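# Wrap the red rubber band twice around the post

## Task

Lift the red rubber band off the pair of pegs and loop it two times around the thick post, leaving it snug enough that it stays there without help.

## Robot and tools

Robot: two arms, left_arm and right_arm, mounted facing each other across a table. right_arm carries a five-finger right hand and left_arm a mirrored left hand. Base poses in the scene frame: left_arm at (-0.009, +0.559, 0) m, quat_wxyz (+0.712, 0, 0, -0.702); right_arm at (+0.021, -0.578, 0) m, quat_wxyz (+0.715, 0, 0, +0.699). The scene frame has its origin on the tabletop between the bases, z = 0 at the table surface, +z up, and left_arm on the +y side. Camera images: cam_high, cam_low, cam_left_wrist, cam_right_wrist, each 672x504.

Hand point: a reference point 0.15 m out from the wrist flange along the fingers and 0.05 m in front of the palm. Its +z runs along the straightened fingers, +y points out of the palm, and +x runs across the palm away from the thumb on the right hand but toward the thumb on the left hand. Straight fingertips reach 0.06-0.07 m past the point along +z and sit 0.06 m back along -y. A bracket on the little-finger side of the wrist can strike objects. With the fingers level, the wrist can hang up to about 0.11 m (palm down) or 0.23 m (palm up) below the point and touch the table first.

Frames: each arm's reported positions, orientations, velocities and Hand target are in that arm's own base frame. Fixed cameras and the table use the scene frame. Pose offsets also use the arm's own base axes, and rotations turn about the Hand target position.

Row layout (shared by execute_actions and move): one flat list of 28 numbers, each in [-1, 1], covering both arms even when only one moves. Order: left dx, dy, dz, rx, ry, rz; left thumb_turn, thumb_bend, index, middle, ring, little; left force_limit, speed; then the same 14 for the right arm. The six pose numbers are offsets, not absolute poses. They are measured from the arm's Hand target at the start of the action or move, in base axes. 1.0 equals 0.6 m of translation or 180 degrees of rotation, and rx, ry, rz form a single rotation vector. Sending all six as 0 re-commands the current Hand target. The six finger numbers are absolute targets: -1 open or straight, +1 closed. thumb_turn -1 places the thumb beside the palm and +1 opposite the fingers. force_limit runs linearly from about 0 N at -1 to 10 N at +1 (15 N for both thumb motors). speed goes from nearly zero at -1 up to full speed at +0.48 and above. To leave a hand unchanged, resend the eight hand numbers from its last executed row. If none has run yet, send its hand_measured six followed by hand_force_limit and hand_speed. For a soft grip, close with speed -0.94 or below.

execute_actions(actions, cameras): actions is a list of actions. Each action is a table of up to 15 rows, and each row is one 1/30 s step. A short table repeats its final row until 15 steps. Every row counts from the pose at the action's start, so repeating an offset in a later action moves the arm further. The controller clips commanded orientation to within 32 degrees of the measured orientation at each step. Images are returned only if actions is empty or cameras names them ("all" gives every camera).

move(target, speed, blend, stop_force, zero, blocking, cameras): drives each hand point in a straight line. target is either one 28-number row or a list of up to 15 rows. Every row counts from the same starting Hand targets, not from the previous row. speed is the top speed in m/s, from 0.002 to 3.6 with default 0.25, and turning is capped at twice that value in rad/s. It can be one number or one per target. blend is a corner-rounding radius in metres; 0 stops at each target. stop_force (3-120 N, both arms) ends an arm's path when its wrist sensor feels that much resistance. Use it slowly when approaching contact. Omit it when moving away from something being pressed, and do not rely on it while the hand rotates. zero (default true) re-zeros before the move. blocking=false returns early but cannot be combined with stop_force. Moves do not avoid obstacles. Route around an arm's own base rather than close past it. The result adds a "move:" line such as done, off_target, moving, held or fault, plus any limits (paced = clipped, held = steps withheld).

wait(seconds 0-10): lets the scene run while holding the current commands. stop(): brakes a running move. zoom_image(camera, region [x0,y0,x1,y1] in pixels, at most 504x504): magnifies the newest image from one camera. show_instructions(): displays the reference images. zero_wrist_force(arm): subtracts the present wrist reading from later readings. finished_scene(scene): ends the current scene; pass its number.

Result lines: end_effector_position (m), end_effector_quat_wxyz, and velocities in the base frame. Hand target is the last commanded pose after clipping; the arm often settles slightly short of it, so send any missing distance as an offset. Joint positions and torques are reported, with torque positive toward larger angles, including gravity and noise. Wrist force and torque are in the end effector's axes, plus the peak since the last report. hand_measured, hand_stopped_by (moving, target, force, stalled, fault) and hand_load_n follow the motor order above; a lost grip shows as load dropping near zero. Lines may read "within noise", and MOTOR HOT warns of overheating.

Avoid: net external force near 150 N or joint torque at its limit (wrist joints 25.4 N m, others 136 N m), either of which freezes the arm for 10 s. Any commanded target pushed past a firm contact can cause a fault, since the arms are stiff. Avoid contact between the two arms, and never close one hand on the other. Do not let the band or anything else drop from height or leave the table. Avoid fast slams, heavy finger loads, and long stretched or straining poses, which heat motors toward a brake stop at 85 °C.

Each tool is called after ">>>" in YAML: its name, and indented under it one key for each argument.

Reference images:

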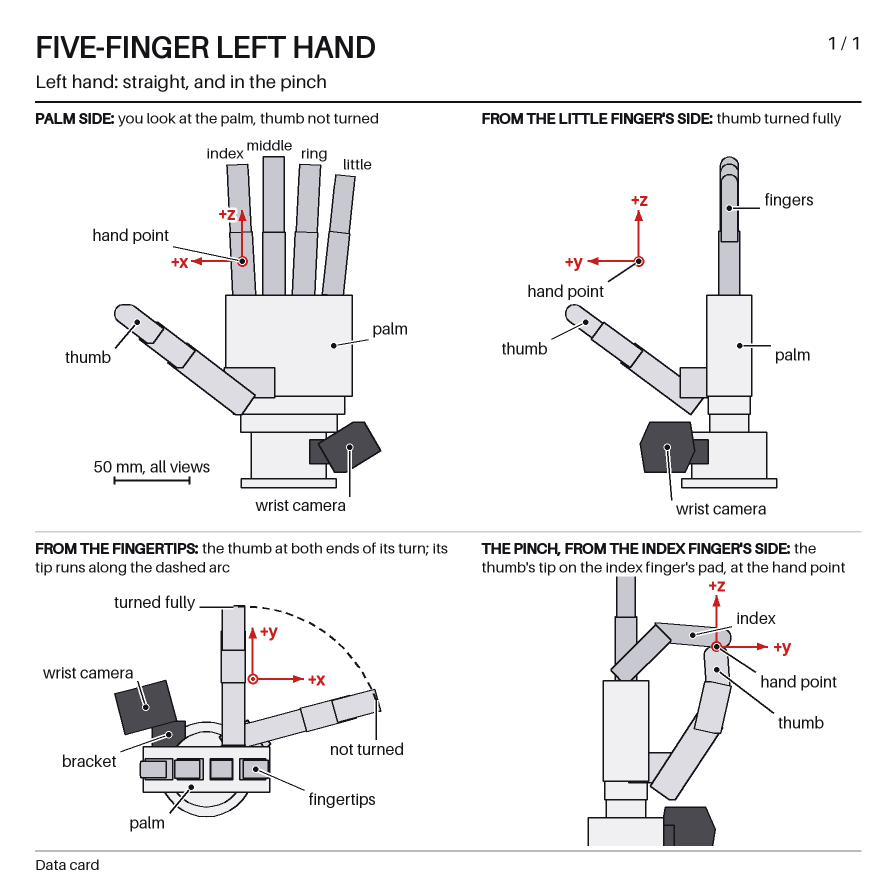

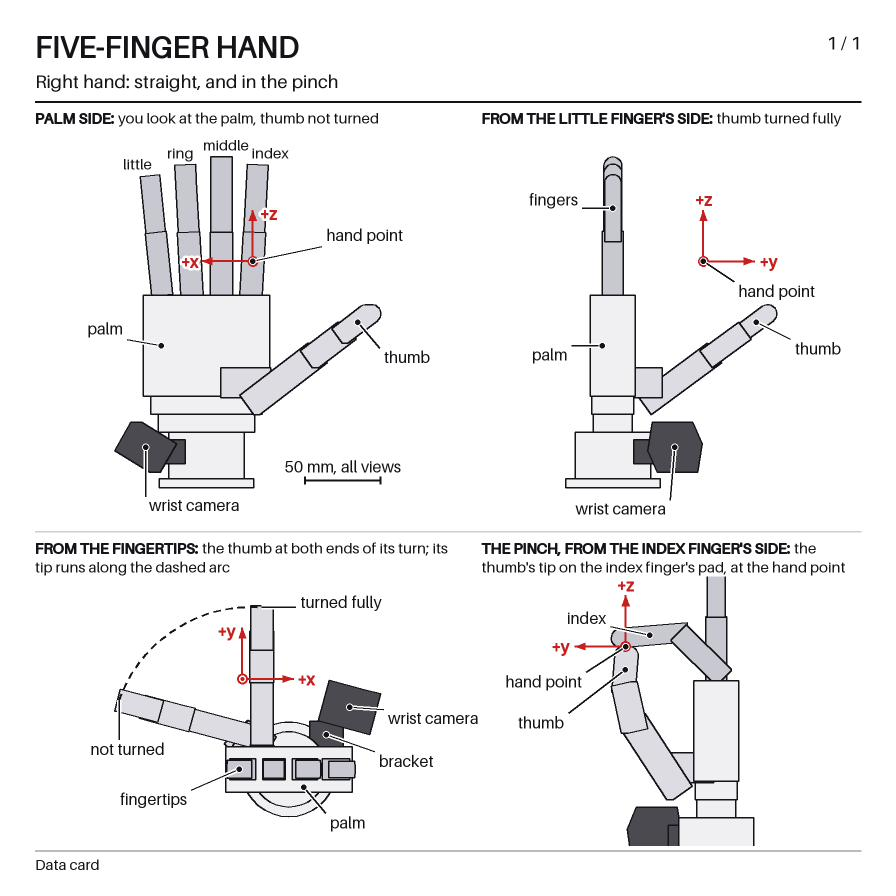

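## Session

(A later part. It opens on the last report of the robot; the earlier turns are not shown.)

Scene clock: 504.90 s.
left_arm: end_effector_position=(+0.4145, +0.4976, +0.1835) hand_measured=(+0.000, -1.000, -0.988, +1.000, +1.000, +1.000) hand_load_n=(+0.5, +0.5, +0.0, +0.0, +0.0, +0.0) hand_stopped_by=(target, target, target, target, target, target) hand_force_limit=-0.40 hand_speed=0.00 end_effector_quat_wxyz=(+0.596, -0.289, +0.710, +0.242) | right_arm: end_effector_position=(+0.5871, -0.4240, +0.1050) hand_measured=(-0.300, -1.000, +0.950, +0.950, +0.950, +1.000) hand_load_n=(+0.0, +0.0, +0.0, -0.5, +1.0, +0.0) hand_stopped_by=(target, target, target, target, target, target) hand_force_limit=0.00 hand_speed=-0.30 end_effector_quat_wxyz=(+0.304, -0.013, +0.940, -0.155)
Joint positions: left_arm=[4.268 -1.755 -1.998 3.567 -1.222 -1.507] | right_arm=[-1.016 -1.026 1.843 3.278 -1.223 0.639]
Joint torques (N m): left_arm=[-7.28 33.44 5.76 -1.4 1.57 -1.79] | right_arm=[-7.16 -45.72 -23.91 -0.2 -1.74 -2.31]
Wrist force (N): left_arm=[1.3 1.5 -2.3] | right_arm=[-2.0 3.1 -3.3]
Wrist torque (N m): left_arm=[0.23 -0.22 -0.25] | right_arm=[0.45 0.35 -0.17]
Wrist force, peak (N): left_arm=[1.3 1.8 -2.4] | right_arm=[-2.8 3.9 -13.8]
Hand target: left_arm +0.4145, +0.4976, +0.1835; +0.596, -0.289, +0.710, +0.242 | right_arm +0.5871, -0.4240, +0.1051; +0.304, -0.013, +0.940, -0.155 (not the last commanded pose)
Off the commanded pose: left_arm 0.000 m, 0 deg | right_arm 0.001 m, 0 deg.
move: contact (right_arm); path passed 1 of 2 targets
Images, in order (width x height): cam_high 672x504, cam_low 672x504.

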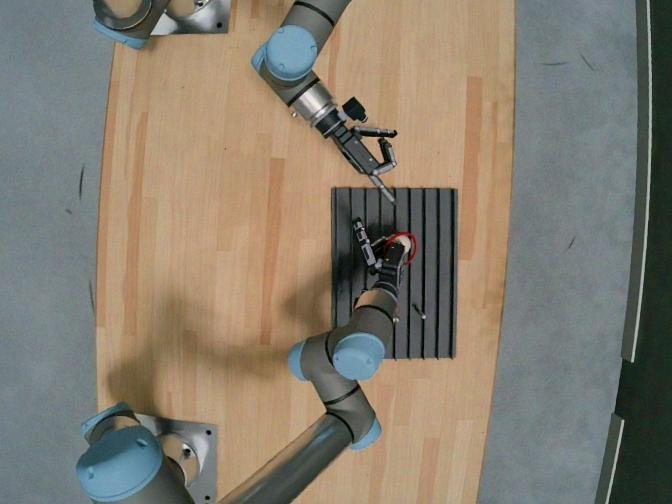

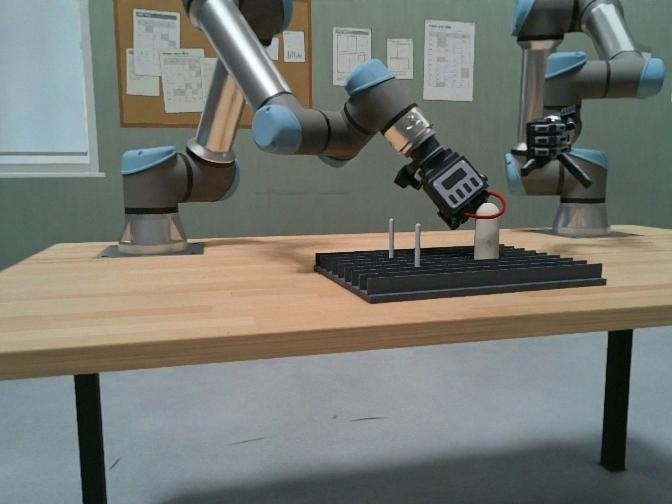

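>>> move:
  target:
    - [0,0,0,0,0,0, 0,-1,-1,1,1,1,-0.4,0, -0.0076,0.0111,0,0,0,0, -0.3,-1,0.95,0.95,0.95,1,0,-0.3]
    - [0,0,0,0,0,0, 0,-1,-1,1,1,1,-0.4,0, -0.0076,0.0111,-0.02,0,0,0, -0.3,-1,0.95,0.95,0.95,1,0,-0.3]
  speed: 0.012
  stop_force: 5
  cameras: ["cam_low","cam_high"]

>>> zoom_image:
  camera: "cam_low"
  region: [420, 130, 560, 270]

>>> zoom_image:
  camera: "cam_high"
  region: [340, 170, 460, 290]

Scene clock: 508.00 s.
left_arm: end_effector_position=(+0.4145, +0.4976, +0.1835) hand_measured=(+0.000, -1.000, -0.988, +1.000, +1.000, +1.000) hand_load_n=(+0.5, +0.0, +0.0, +0.0, +0.0, +0.0) hand_stopped_by=(target, target, target, target, target, target) hand_force_limit=-0.40 hand_speed=0.00 end_effector_quat_wxyz=(+0.596, -0.289, +0.710, +0.242) | right_arm: end_effector_position=(+0.5825, -0.4173, +0.0955) hand_measured=(-0.300, -1.000, +0.950, +0.950, +0.950, +1.000) hand_load_n=(-0.5, +0.0, +0.0, +0.0, +1.0, +0.0) hand_stopped_by=(target, target, target, target, target, target) hand_force_limit=0.00 hand_speed=-0.30 end_effector_quat_wxyz=(+0.304, -0.013, +0.940, -0.155)
Joint positions: left_arm=[4.268 -1.755 -1.998 3.567 -1.222 -1.507] | right_arm=[-1.017 -1.022 1.872 3.245 -1.223 0.638]
Joint torques (N m): left_arm=[-7.59 33.34 5.64 -1.14 1.79 -1.78] | right_arm=[-9.35 -42.42 -22.02 0.85 -1.95 -2.18]
Wrist force (N): left_arm=[1.1 1.6 -2.1] | right_arm=[-3.5 3.0 -8.0]
Wrist torque (N m): left_arm=[0.24 -0.18 -0.26] | right_arm=[0.74 0.37 -0.22]
Wrist force, peak (N): left_arm=[1.3 1.9 -2.4] | right_arm=[-5.1 4.0 -16.5]
Hand target: left_arm +0.4145, +0.4976, +0.1835; +0.596, -0.289, +0.710, +0.242 | right_arm +0.5825, -0.4173, +0.0955; +0.304, -0.013, +0.940, -0.155 (not the last commanded pose)
Off the commanded pose: left_arm 0.000 m, 0 deg | right_arm 0.002 m, 0 deg.
move: contact (right_arm); path passed 1 of 2 targets
Images, in order (width x height): cam_high 672x504, cam_low 672x504.

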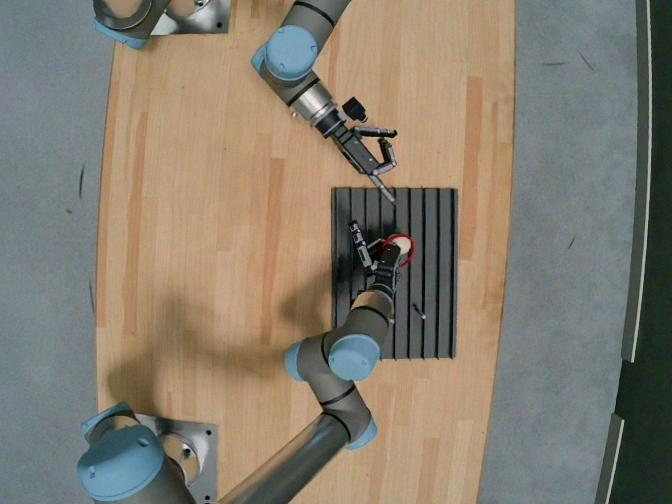

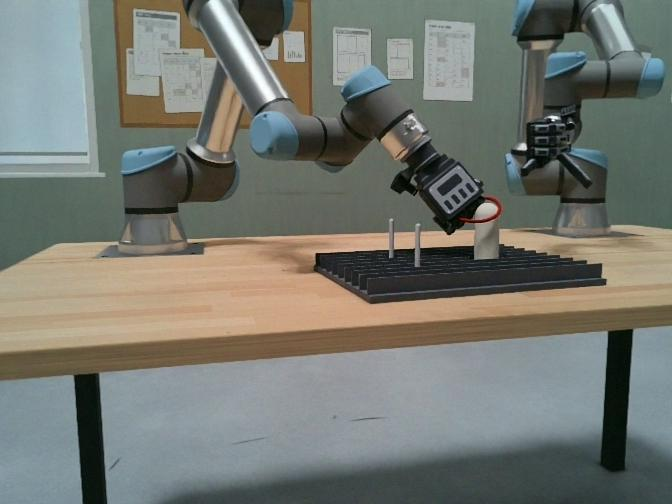

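Scaled by 3.600 from the camera's 672x504 image, which has a finer 960x720 frame.

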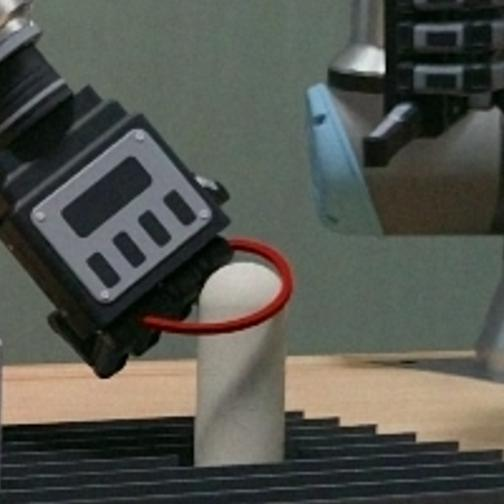

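Scaled by 4.200 from the camera's 672x504 image, which has a finer 960x720 frame.

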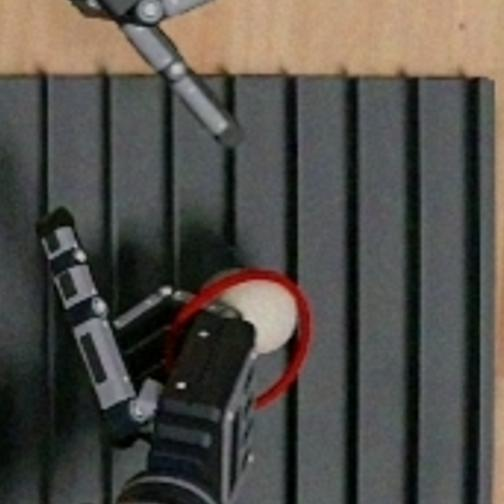

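>>> move:
  target:
    - [0,0,0,0,0,0, 0,-1,-1,1,1,1,-0.4,0, 0,0,0.1,0,0,0, -0.3,-1,0.95,0.95,0.95,1,0,-0.3]
    - [0,0,0,0,0,0, 0,-1,-1,1,1,1,-0.4,0, 0,0,0.12,-0.1244,0.0737,0, -0.3,-1,0.95,0.95,0.95,1,0,-0.3]
  speed: 0.12
  cameras: ["cam_low","cam_high"]

>>> zoom_image:
  camera: "cam_low"
  region: [420, 110, 560, 250]

>>> zoom_image:
  camera: "cam_high"
  region: [340, 170, 460, 290]

Scene clock: 512.00 s.
left_arm: end_effector_position=(+0.4145, +0.4976, +0.1835) hand_measured=(+0.000, -1.000, -0.988, +1.000, +1.000, +1.000) hand_load_n=(+0.0, +0.0, -0.5, +0.0, +0.0, +0.0) hand_stopped_by=(target, target, target, target, target, target) hand_force_limit=-0.40 hand_speed=0.00 end_effector_quat_wxyz=(+0.596, -0.289, +0.710, +0.242) | right_arm: end_effector_position=(+0.5826, -0.4172, +0.1676) hand_measured=(-0.300, -1.000, +0.950, +0.950, +0.950, +1.000) hand_load_n=(+0.0, +0.0, +0.0, +0.0, +1.0, +0.0) hand_stopped_by=(target, target, target, target, target, target) hand_force_limit=0.00 hand_speed=-0.30 end_effector_quat_wxyz=(+0.186, -0.090, +0.921, -0.331)
Joint positions: left_arm=[4.268 -1.755 -1.998 3.567 -1.222 -1.507] | right_arm=[-0.863 -1.16 1.84 3.255 -1.64 0.486]
Joint torques (N m): left_arm=[-6.4 34.25 7.02 -1.19 1.46 -1.8] | right_arm=[-9.86 -29.79 -25.54 -0.12 -0.87 2.45]
Wrist force (N): left_arm=[1.4 1.6 -2.3] | right_arm=[-2.7 1.0 1.2]
Wrist torque (N m): left_arm=[0.24 -0.23 -0.25] | right_arm=[0.17 0.37 -0.19]
Wrist force, peak (N): left_arm=[1.4 1.8 -2.3] | right_arm=[-3.5 3.4 -8.1]
Hand target: left_arm +0.4145, +0.4976, +0.1835; +0.596, -0.289, +0.710, +0.242 | right_arm +0.5825, -0.4173, +0.1675; +0.186, -0.090, +0.921, -0.331
Off the commanded pose: left_arm 0.000 m, 0 deg | right_arm 0.000 m, 0 deg.
move: done
Images, in order (width x height): cam_high 672x504, cam_low 672x504.

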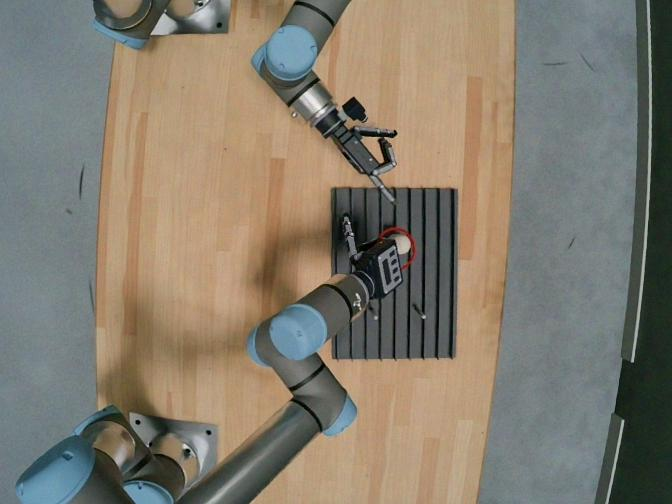

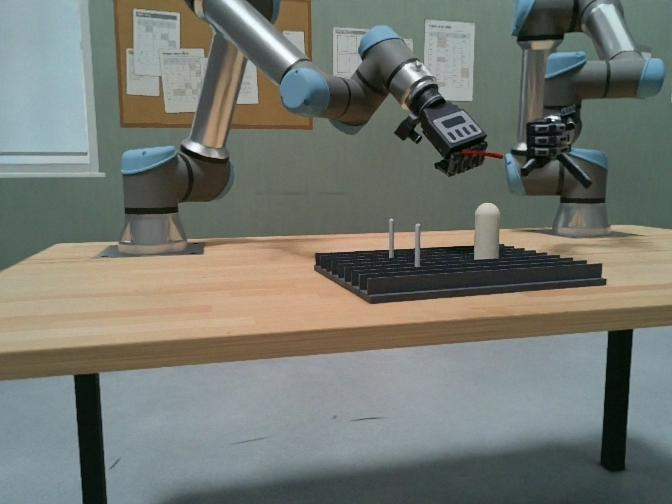

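Scaled by 3.600 from the camera's 672x504 image, which has a finer 960x720 frame.

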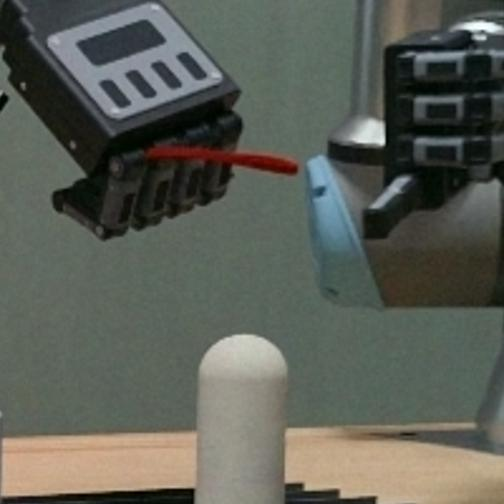

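Scaled by 4.200 from the camera's 672x504 image, which has a finer 960x720 frame.

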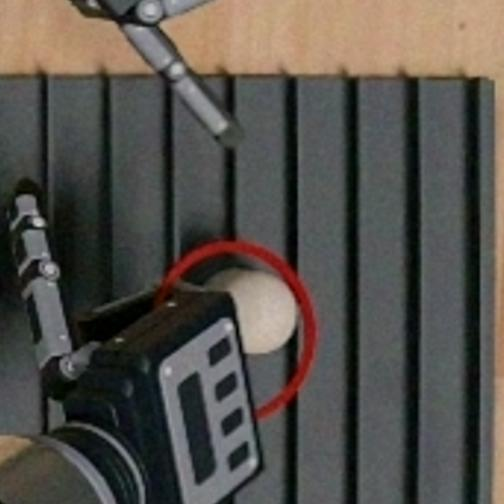

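>>> move:
  target:
    - [0,0,0,0,0,0, 0,-1,-1,1,1,1,-0.4,0, -0.0194,-0.027,0,0,0,0, -0.3,-1,0.95,0.95,0.95,1,0,-0.3]
    - [0,0,0,0,0,0, 0,-1,-1,1,1,1,-0.4,0, -0.0194,-0.027,-0.115,0,0,0, -0.3,-1,0.95,0.95,0.95,1,0,-0.3]
  speed: 0.06
  stop_force: 6
  cameras: ["cam_low","cam_high"]

>>> zoom_image:
  camera: "cam_low"
  region: [420, 130, 560, 270]

>>> zoom_image:
  camera: "cam_high"
  region: [340, 170, 460, 290]

Scene clock: 516.07 s.
left_arm: end_effector_position=(+0.4145, +0.4976, +0.1835) hand_measured=(+0.000, -1.000, -0.988, +1.000, +1.000, +1.000) hand_load_n=(+0.0, +0.0, +0.0, +0.0, +0.0, +0.0) hand_stopped_by=(target, target, target, target, target, target) hand_force_limit=-0.40 hand_speed=0.00 end_effector_quat_wxyz=(+0.596, -0.289, +0.710, +0.242) | right_arm: end_effector_position=(+0.5709, -0.4335, +0.0986) hand_measured=(-0.300, -1.000, +0.950, +0.950, +0.950, +1.000) hand_load_n=(+0.0, +0.0, +0.0, +0.0, +1.0, +0.0) hand_stopped_by=(target, target, target, target, target, target) hand_force_limit=0.00 hand_speed=-0.30 end_effector_quat_wxyz=(+0.186, -0.090, +0.921, -0.331)
Joint positions: left_arm=[4.268 -1.755 -1.998 3.567 -1.222 -1.507] | right_arm=[-0.898 -1.042 1.885 3.09 -1.616 0.46]
Joint torques (N m): left_arm=[-5.74 33.83 3.72 -0.98 1.7 -1.98] | right_arm=[9.27 -39.79 -22.94 -1.22 -1.54 2.73]
Wrist force (N): left_arm=[1.3 1.5 -2.1] | right_arm=[-2.6 0.9 1.3]
Wrist torque (N m): left_arm=[0.24 -0.21 -0.25] | right_arm=[0.16 0.35 -0.17]
Wrist force, peak (N): left_arm=[1.5 1.6 -2.5] | right_arm=[-3.1 1.5 1.2]
Hand target: left_arm +0.4145, +0.4976, +0.1835; +0.596, -0.289, +0.710, +0.242 | right_arm +0.5709, -0.4335, +0.0985; +0.186, -0.090, +0.921, -0.331
Off the commanded pose: left_arm 0.000 m, 0 deg | right_arm 0.000 m, 0 deg.
move: done
Images, in order (width x height): cam_high 672x504, cam_low 672x504.

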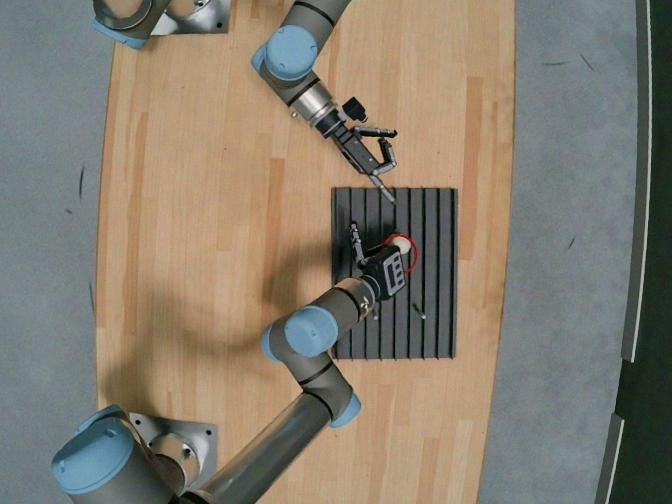

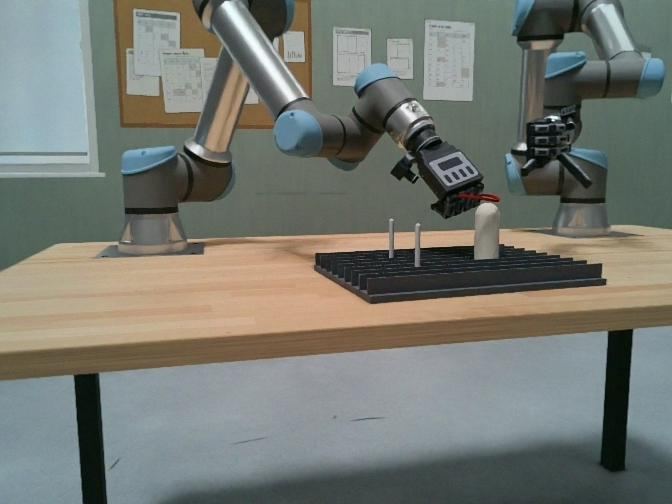

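Scaled by 3.600 from the camera's 672x504 image, which has a finer 960x720 frame.

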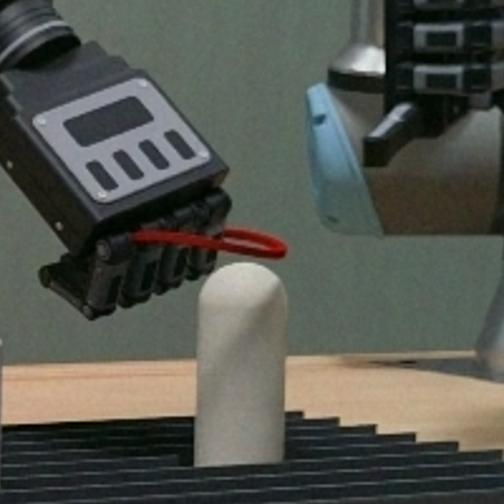

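Scaled by 4.200 from the camera's 672x504 image, which has a finer 960x720 frame.

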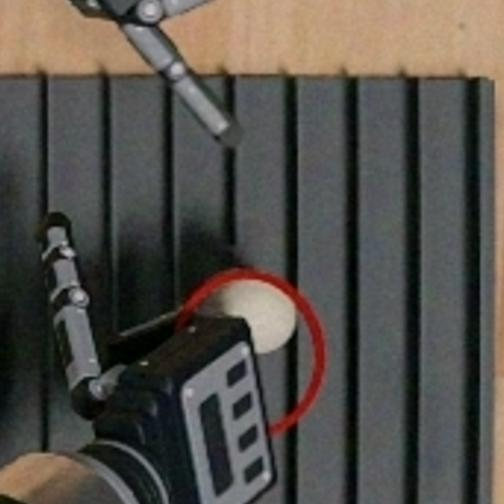

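>>> move:
  target:
    - [0,0,0,0,0,0, 0,-1,-1,1,1,1,-0.4,0, 0,0,0.0833,0,0,0, -0.3,-1,0.95,0.95,0.95,1,0,-0.3]
    - [0,0,0,0,0,0, 0,-1,-1,1,1,1,-0.4,0, -0.2368,0.086,0.0833,0,0,0, -0.3,-1,0.95,0.95,0.95,1,0,-0.3]
  speed: 0.15
  cameras: ["cam_low","cam_high"]

>>> zoom_image:
  camera: "cam_low"
  region: [330, 130, 470, 270]

>>> zoom_image:
  camera: "cam_high"
  region: [310, 250, 450, 370]

Scene clock: 523.20 s.
left_arm: end_effector_position=(+0.4145, +0.4976, +0.1835) hand_measured=(+0.000, -1.000, -0.988, +1.000, +1.000, +1.000) hand_load_n=(+0.0, +0.0, +0.0, +0.0, +0.0, +0.0) hand_stopped_by=(target, target, target, target, target, target) hand_force_limit=-0.40 hand_speed=0.00 end_effector_quat_wxyz=(+0.596, -0.289, +0.710, +0.242) | right_arm: end_effector_position=(+0.4289, -0.3820, +0.1486) hand_measured=(-0.300, -1.000, +0.950, +0.950, +0.950, +1.000) hand_load_n=(-0.5, +0.0, +0.5, +0.0, +1.0, +0.0) hand_stopped_by=(target, target, target, target, target, target) hand_force_limit=0.00 hand_speed=-0.30 end_effector_quat_wxyz=(+0.186, -0.090, +0.921, -0.331)
Joint positions: left_arm=[4.268 -1.755 -1.998 3.567 -1.222 -1.507] | right_arm=[-1.091 -1.406 2.258 3.085 -1.48 0.323]
Joint torques (N m): left_arm=[-5.9 33.48 5.85 -0.84 1.7 -1.74] | right_arm=[-3.37 -31.45 -9.67 -0.24 -0.62 1.73]
Wrist force (N): left_arm=[1.6 1.7 -2.2] | right_arm=[-2.8 1.3 1.3]
Wrist torque (N m): left_arm=[0.26 -0.25 -0.23] | right_arm=[0.24 0.39 -0.22]
Wrist force, peak (N): left_arm=[1.4 1.8 -2.3] | right_arm=[-3.7 1.0 2.1]
Hand target: left_arm +0.4145, +0.4976, +0.1835; +0.596, -0.289, +0.710, +0.242 | right_arm +0.4288, -0.3819, +0.1485; +0.186, -0.090, +0.921, -0.331
Off the commanded pose: left_arm 0.000 m, 0 deg | right_arm 0.000 m, 0 deg.
move: done
Images, in order (width x height): cam_high 672x504, cam_low 672x504.

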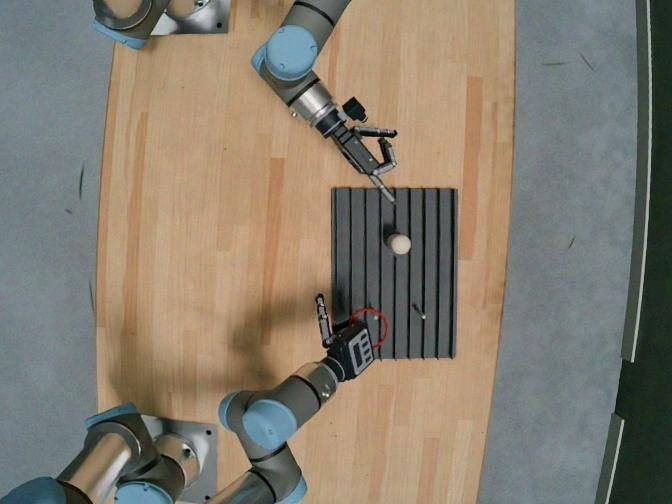

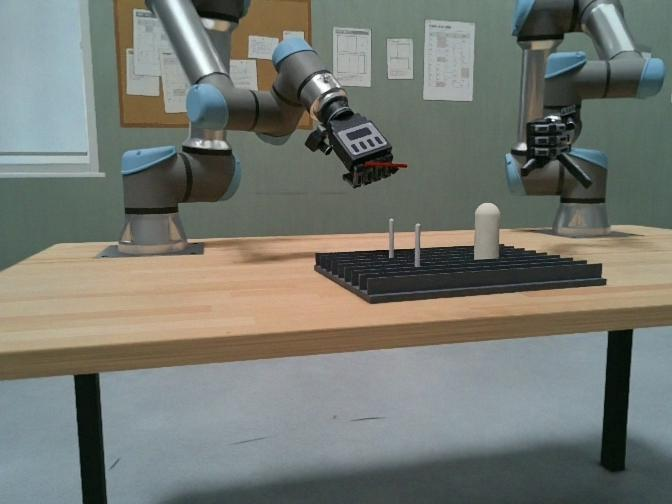

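Scaled by 3.600 from the camera's 672x504 image, which has a finer 960x720 frame.

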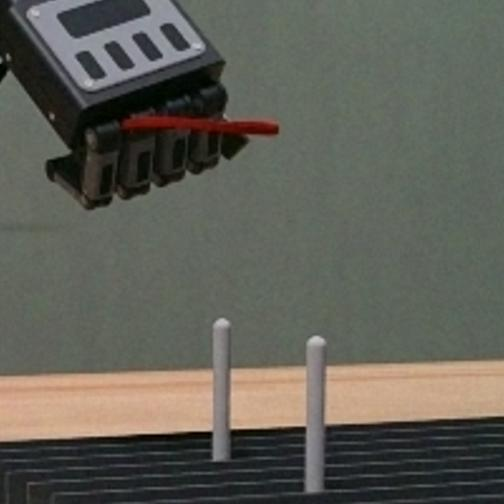

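Scaled by 3.600 from the camera's 672x504 image, which has a finer 960x720 frame.

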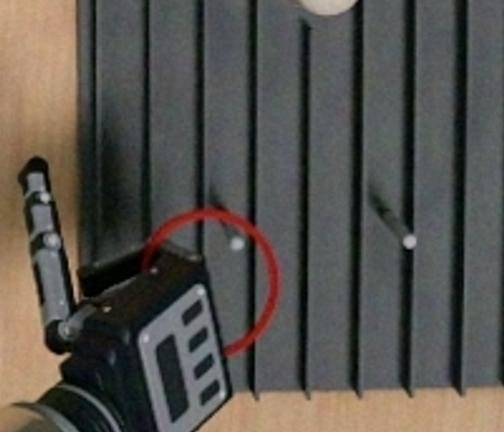

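>>> move:
  target:
    - [0,0,0,0,0,0, 0,-1,-1,1,1,1,-0.4,0, -0.0115,-0.0086,-0.1,0,0,0, -0.3,-1,0.95,0.95,0.95,1,0,-0.3]
    - [0,0,0,0,0,0, 0,-1,-1,1,1,1,-0.4,0, -0.0115,-0.0086,-0.1667,0,0,0, -0.3,-1,0.95,0.95,0.95,1,0,-0.3]
  speed: [0.08, 0.025]
  stop_force: 5
  cameras: ["cam_low","cam_high"]

>>> zoom_image:
  camera: "cam_low"
  region: [330, 150, 470, 290]

>>> zoom_image:
  camera: "cam_high"
  region: [310, 250, 450, 370]

Scene clock: 528.10 s.
left_arm: end_effector_position=(+0.4145, +0.4976, +0.1835) hand_measured=(+0.000, -1.000, -0.988, +1.000, +1.000, +1.000) hand_load_n=(+0.0, +0.0, +0.0, +0.0, +0.0, +0.0) hand_stopped_by=(target, target, target, target, target, target) hand_force_limit=-0.40 hand_speed=0.00 end_effector_quat_wxyz=(+0.596, -0.289, +0.710, +0.242) | right_arm: end_effector_position=(+0.4219, -0.3871, +0.0485) hand_measured=(-0.300, -1.000, +0.950, +0.950, +0.950, +1.000) hand_load_n=(+0.0, +0.0, +0.0, +0.0, +0.5, +0.0) hand_stopped_by=(target, target, target, target, target, target) hand_force_limit=0.00 hand_speed=-0.30 end_effector_quat_wxyz=(+0.186, -0.090, +0.921, -0.331)
Joint positions: left_arm=[4.268 -1.755 -1.998 3.567 -1.222 -1.507] | right_arm=[-1.112 -1.143 2.321 2.76 -1.465 0.308]
Joint torques (N m): left_arm=[-5.23 33 6.17 -1.04 1.71 -1.61] | right_arm=[10.16 -36.31 -14.08 0.04 -1.22 2.54]
Wrist force (N): left_arm=[1.3 1.7 -2.2] | right_arm=[-2.5 1.5 1.2]
Wrist torque (N m): left_arm=[0.25 -0.21 -0.25] | right_arm=[0.28 0.35 -0.05]
Wrist force, peak (N): left_arm=[1.4 1.8 -2.3] | right_arm=[-2.9 1.2 1.5]
Hand target: left_arm +0.4145, +0.4976, +0.1835; +0.596, -0.289, +0.710, +0.242 | right_arm +0.4219, -0.3871, +0.0485; +0.186, -0.090, +0.921, -0.331
Off the commanded pose: left_arm 0.000 m, 0 deg | right_arm 0.000 m, 0 deg.
move: done
Images, in order (width x height): cam_high 672x504, cam_low 672x504.

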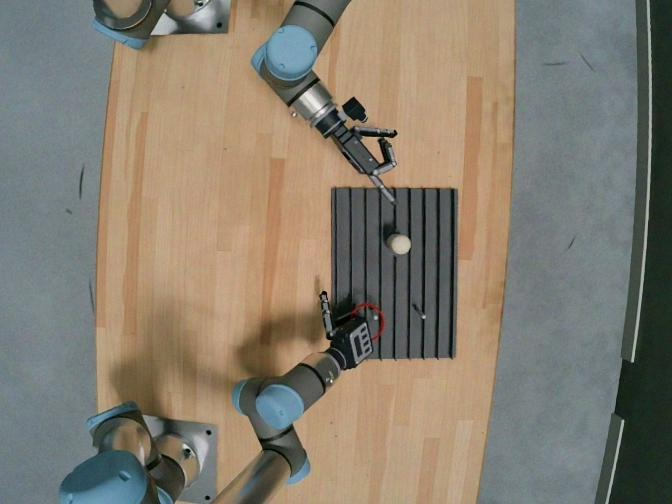

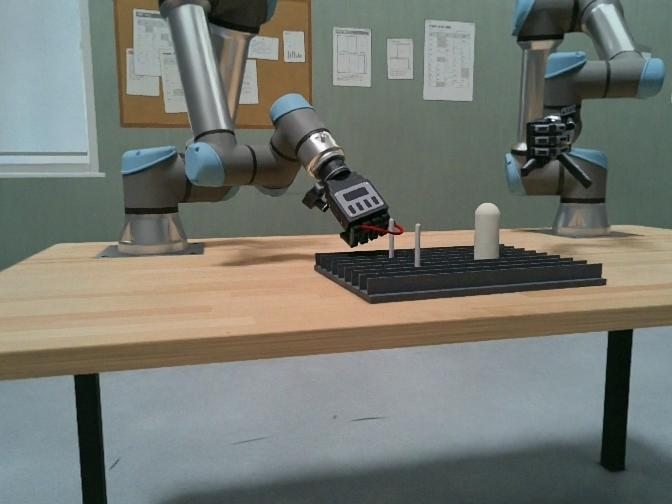

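Scaled by 3.600 from the camera's 672x504 image, which has a finer 960x720 frame.

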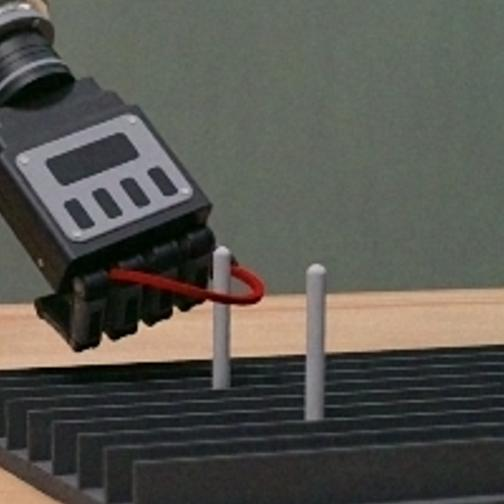

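Scaled by 3.600 from the camera's 672x504 image, which has a finer 960x720 frame.

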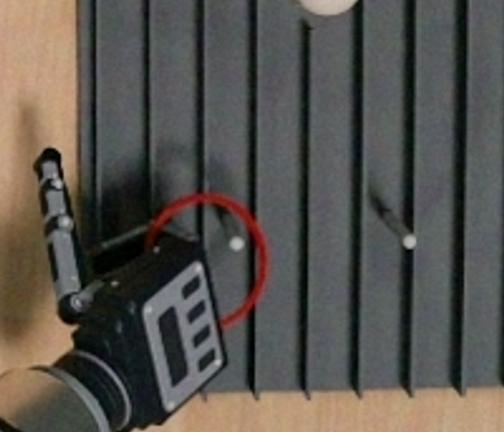

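>>> move:
  target: [0,0,0,0,0,0, 0,-1,-1,1,1,1,-0.4,0, -0.0482,0.0082,-0.038,-0.137,0.0113,0.2157, -0.3,-1,0.95,0.95,0.95,1,0,-0.3]
  speed: 0.1
  cameras: ["cam_low","cam_high","cam_right_wrist"]

>>> zoom_image:
  camera: "cam_low"
  region: [330, 150, 470, 290]

>>> zoom_image:
  camera: "cam_high"
  region: [310, 250, 450, 370]

Scene clock: 535.13 s.
left_arm: end_effector_position=(+0.4145, +0.4976, +0.1835) hand_measured=(+0.000, -1.000, -0.988, +1.000, +1.000, +1.000) hand_load_n=(+0.0, +0.0, +0.0, +0.5, +0.0, +0.0) hand_stopped_by=(target, target, target, target, target, target) hand_force_limit=-0.40 hand_speed=0.00 end_effector_quat_wxyz=(+0.596, -0.289, +0.710, +0.242) | right_arm: end_effector_position=(+0.3929, -0.3822, +0.0257) hand_measured=(-0.300, -1.000, +0.950, +0.950, +0.950, +1.000) hand_load_n=(+0.0, +0.0, +0.0, +0.0, +1.0, +0.0) hand_stopped_by=(target, target, target, target, target, target) hand_force_limit=0.00 hand_speed=-0.30 end_effector_quat_wxyz=(+0.246, -0.431, +0.752, -0.435)
Joint positions: left_arm=[4.268 -1.755 -1.998 3.567 -1.222 -1.507] | right_arm=[-1.322 -0.975 2.404 2.399 -0.912 -0.471]
Joint torques (N m): left_arm=[-5.39 34.94 6.39 -0.74 1.67 -1.7] | right_arm=[10.61 -37.39 -7.45 0.37 -0.02 0.84]
Wrist force (N): left_arm=[1.3 1.6 -2.4] | right_arm=[-3.1 1.2 0.8]
Wrist torque (N m): left_arm=[0.26 -0.21 -0.26] | right_arm=[0.27 0.56 -0.26]
Wrist force, peak (N): left_arm=[1.6 1.7 -2.3] | right_arm=[-3.2 1.3 1.1]
Hand target: left_arm +0.4145, +0.4976, +0.1835; +0.596, -0.289, +0.710, +0.242 | right_arm +0.3930, -0.3822, +0.0257; +0.246, -0.431, +0.752, -0.435
Off the commanded pose: left_arm 0.000 m, 0 deg | right_arm 0.000 m, 0 deg.
move: done
Images, in order (width x height): cam_high 672x504, cam_low 672x504, cam_right_wrist 672x504.

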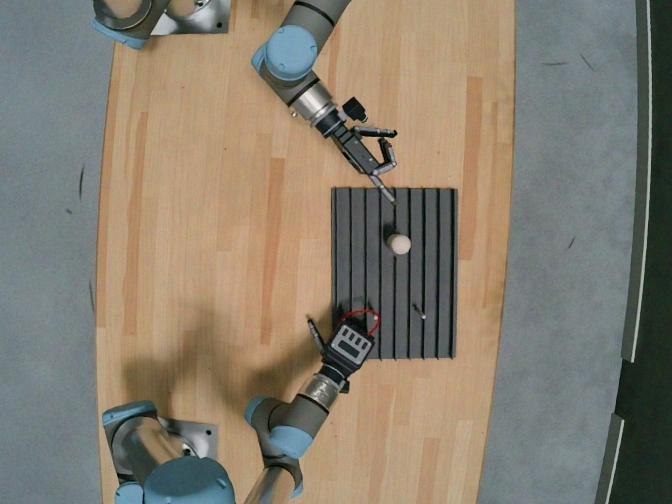

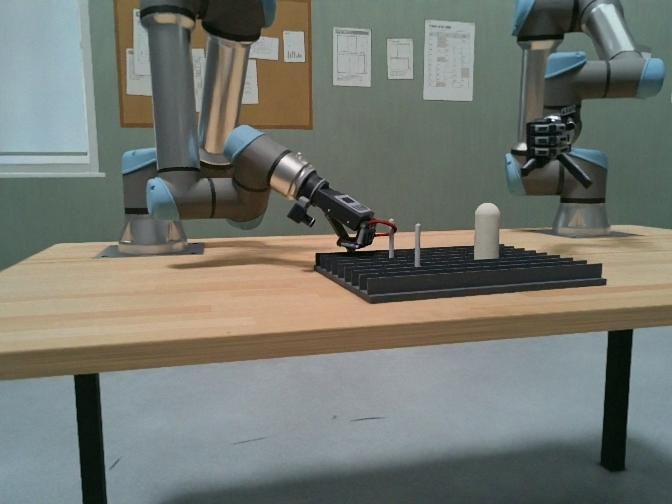

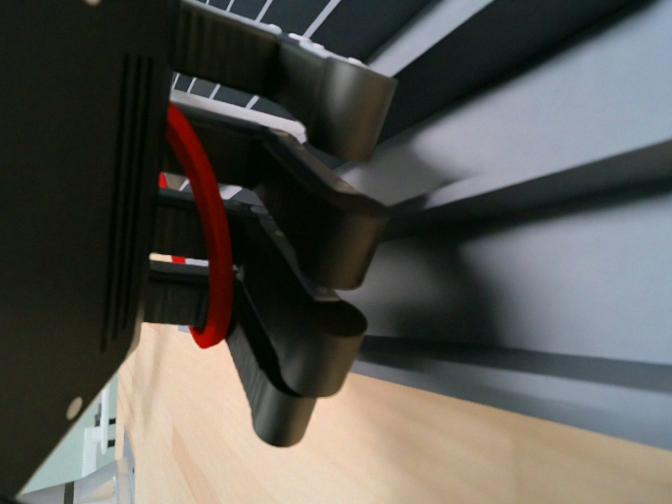

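Scaled by 3.600 from the camera's 672x504 image, which has a finer 960x720 frame.

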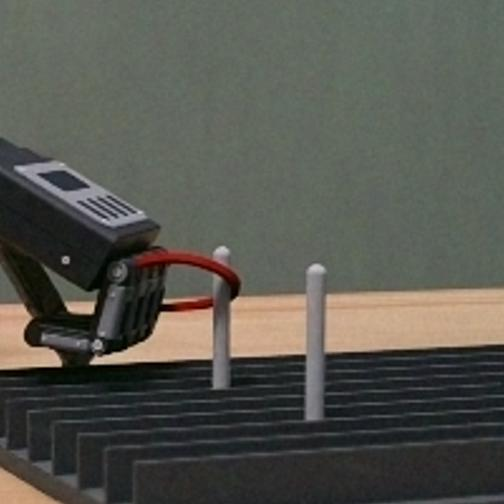

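Scaled by 3.600 from the camera's 672x504 image, which has a finer 960x720 frame.

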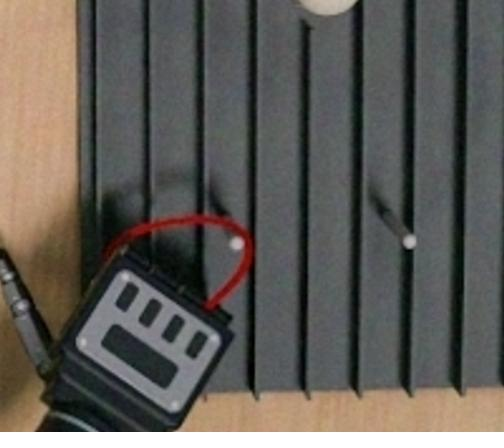

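>>> move:
  target:
    - [0,0,0,0,0,0, 0,-1,-1,1,1,1,-0.4,0, -0.0050,0.0029,0.0167,0,0,0, -0.3,-1,0.95,0.95,0.95,1,0,-0.3]
    - [0,0,0,0,0,0, 0,-1,-1,1,1,1,-0.4,0, -0.0050,0.0029,0.0167,0,0,0, -0.3,-1,0.7,0.7,0.7,1,0,-0.3]
  speed: 0.03
  cameras: ["cam_low","cam_high","cam_right_wrist"]

>>> zoom_image:
  camera: "cam_low"
  region: [330, 150, 470, 290]

>>> zoom_image:
  camera: "cam_high"
  region: [310, 250, 450, 370]

Scene clock: 537.07 s.
left_arm: end_effector_position=(+0.4145, +0.4976, +0.1835) hand_measured=(+0.000, -1.000, -0.988, +1.000, +1.000, +1.000) hand_load_n=(+0.0, +0.0, +0.0, +0.0, +0.0, +0.0) hand_stopped_by=(target, target, target, target, target, target) hand_force_limit=-0.40 hand_speed=0.00 end_effector_quat_wxyz=(+0.596, -0.289, +0.710, +0.242) | right_arm: end_effector_position=(+0.3900, -0.3804, +0.0357) hand_measured=(-0.300, -1.000, +0.700, +0.700, +0.700, +1.000) hand_load_n=(+0.0, +0.0, +0.0, +0.0, +0.0, +0.0) hand_stopped_by=(target, target, target, target, target, target) hand_force_limit=0.00 hand_speed=-0.30 end_effector_quat_wxyz=(+0.246, -0.431, +0.752, -0.435)
Joint positions: left_arm=[4.268 -1.755 -1.998 3.567 -1.222 -1.507] | right_arm=[-1.329 -1.013 2.416 2.428 -0.906 -0.476]
Joint torques (N m): left_arm=[-6.17 33.56 6.97 -0.64 1.47 -1.61] | right_arm=[7.86 -22.09 -12.35 -5.73 -1.26 2.43]
Wrist force (N): left_arm=[1.4 1.5 -2.1] | right_arm=[-3.1 1.0 1.1]
Wrist torque (N m): left_arm=[0.23 -0.23 -0.24] | right_arm=[0.23 0.53 -0.09]
Wrist force, peak (N): left_arm=[1.6 1.7 -2.2] | right_arm=[-3.3 1.1 1.1]
Hand target: left_arm +0.4145, +0.4976, +0.1835; +0.596, -0.289, +0.710, +0.242 | right_arm +0.3900, -0.3804, +0.0357; +0.246, -0.431, +0.752, -0.435
Off the commanded pose: left_arm 0.000 m, 0 deg | right_arm 0.000 m, 0 deg.
move: done
Images, in order (width x height): cam_high 672x504, cam_low 672x504, cam_right_wrist 672x504.

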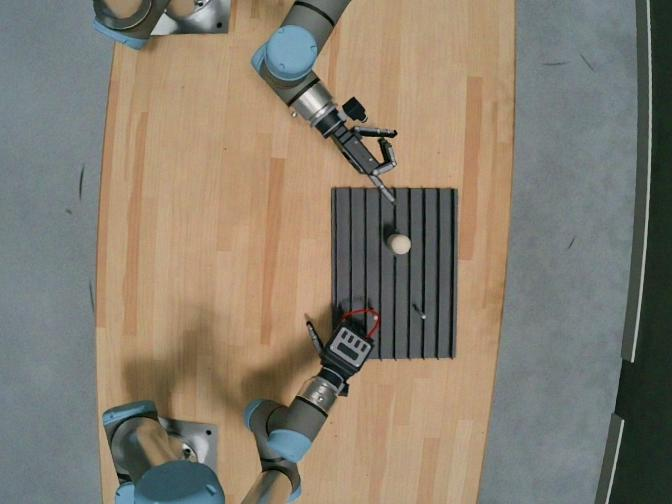

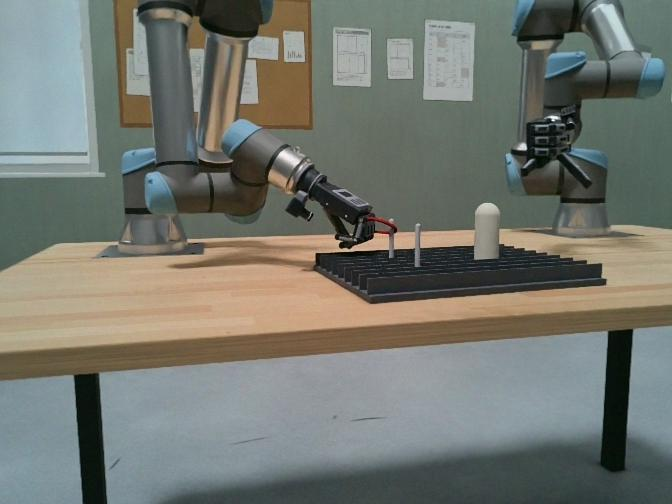

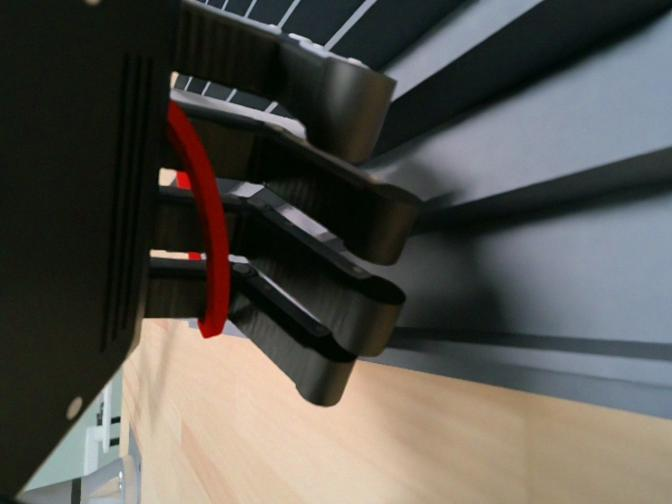

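Scaled by 3.600 from the camera's 672x504 image, which has a finer 960x720 frame.

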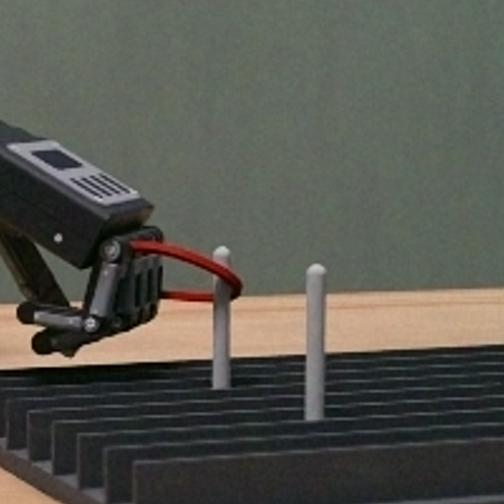

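Scaled by 3.600 from the camera's 672x504 image, which has a finer 960x720 frame.

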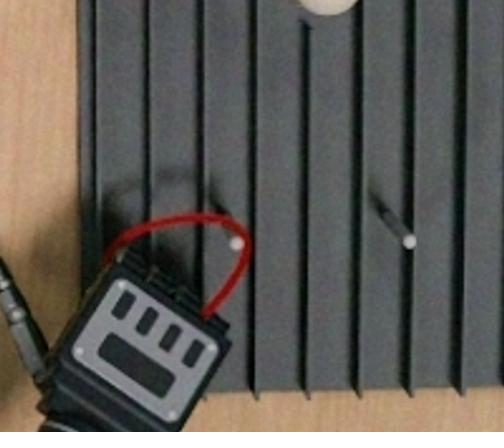

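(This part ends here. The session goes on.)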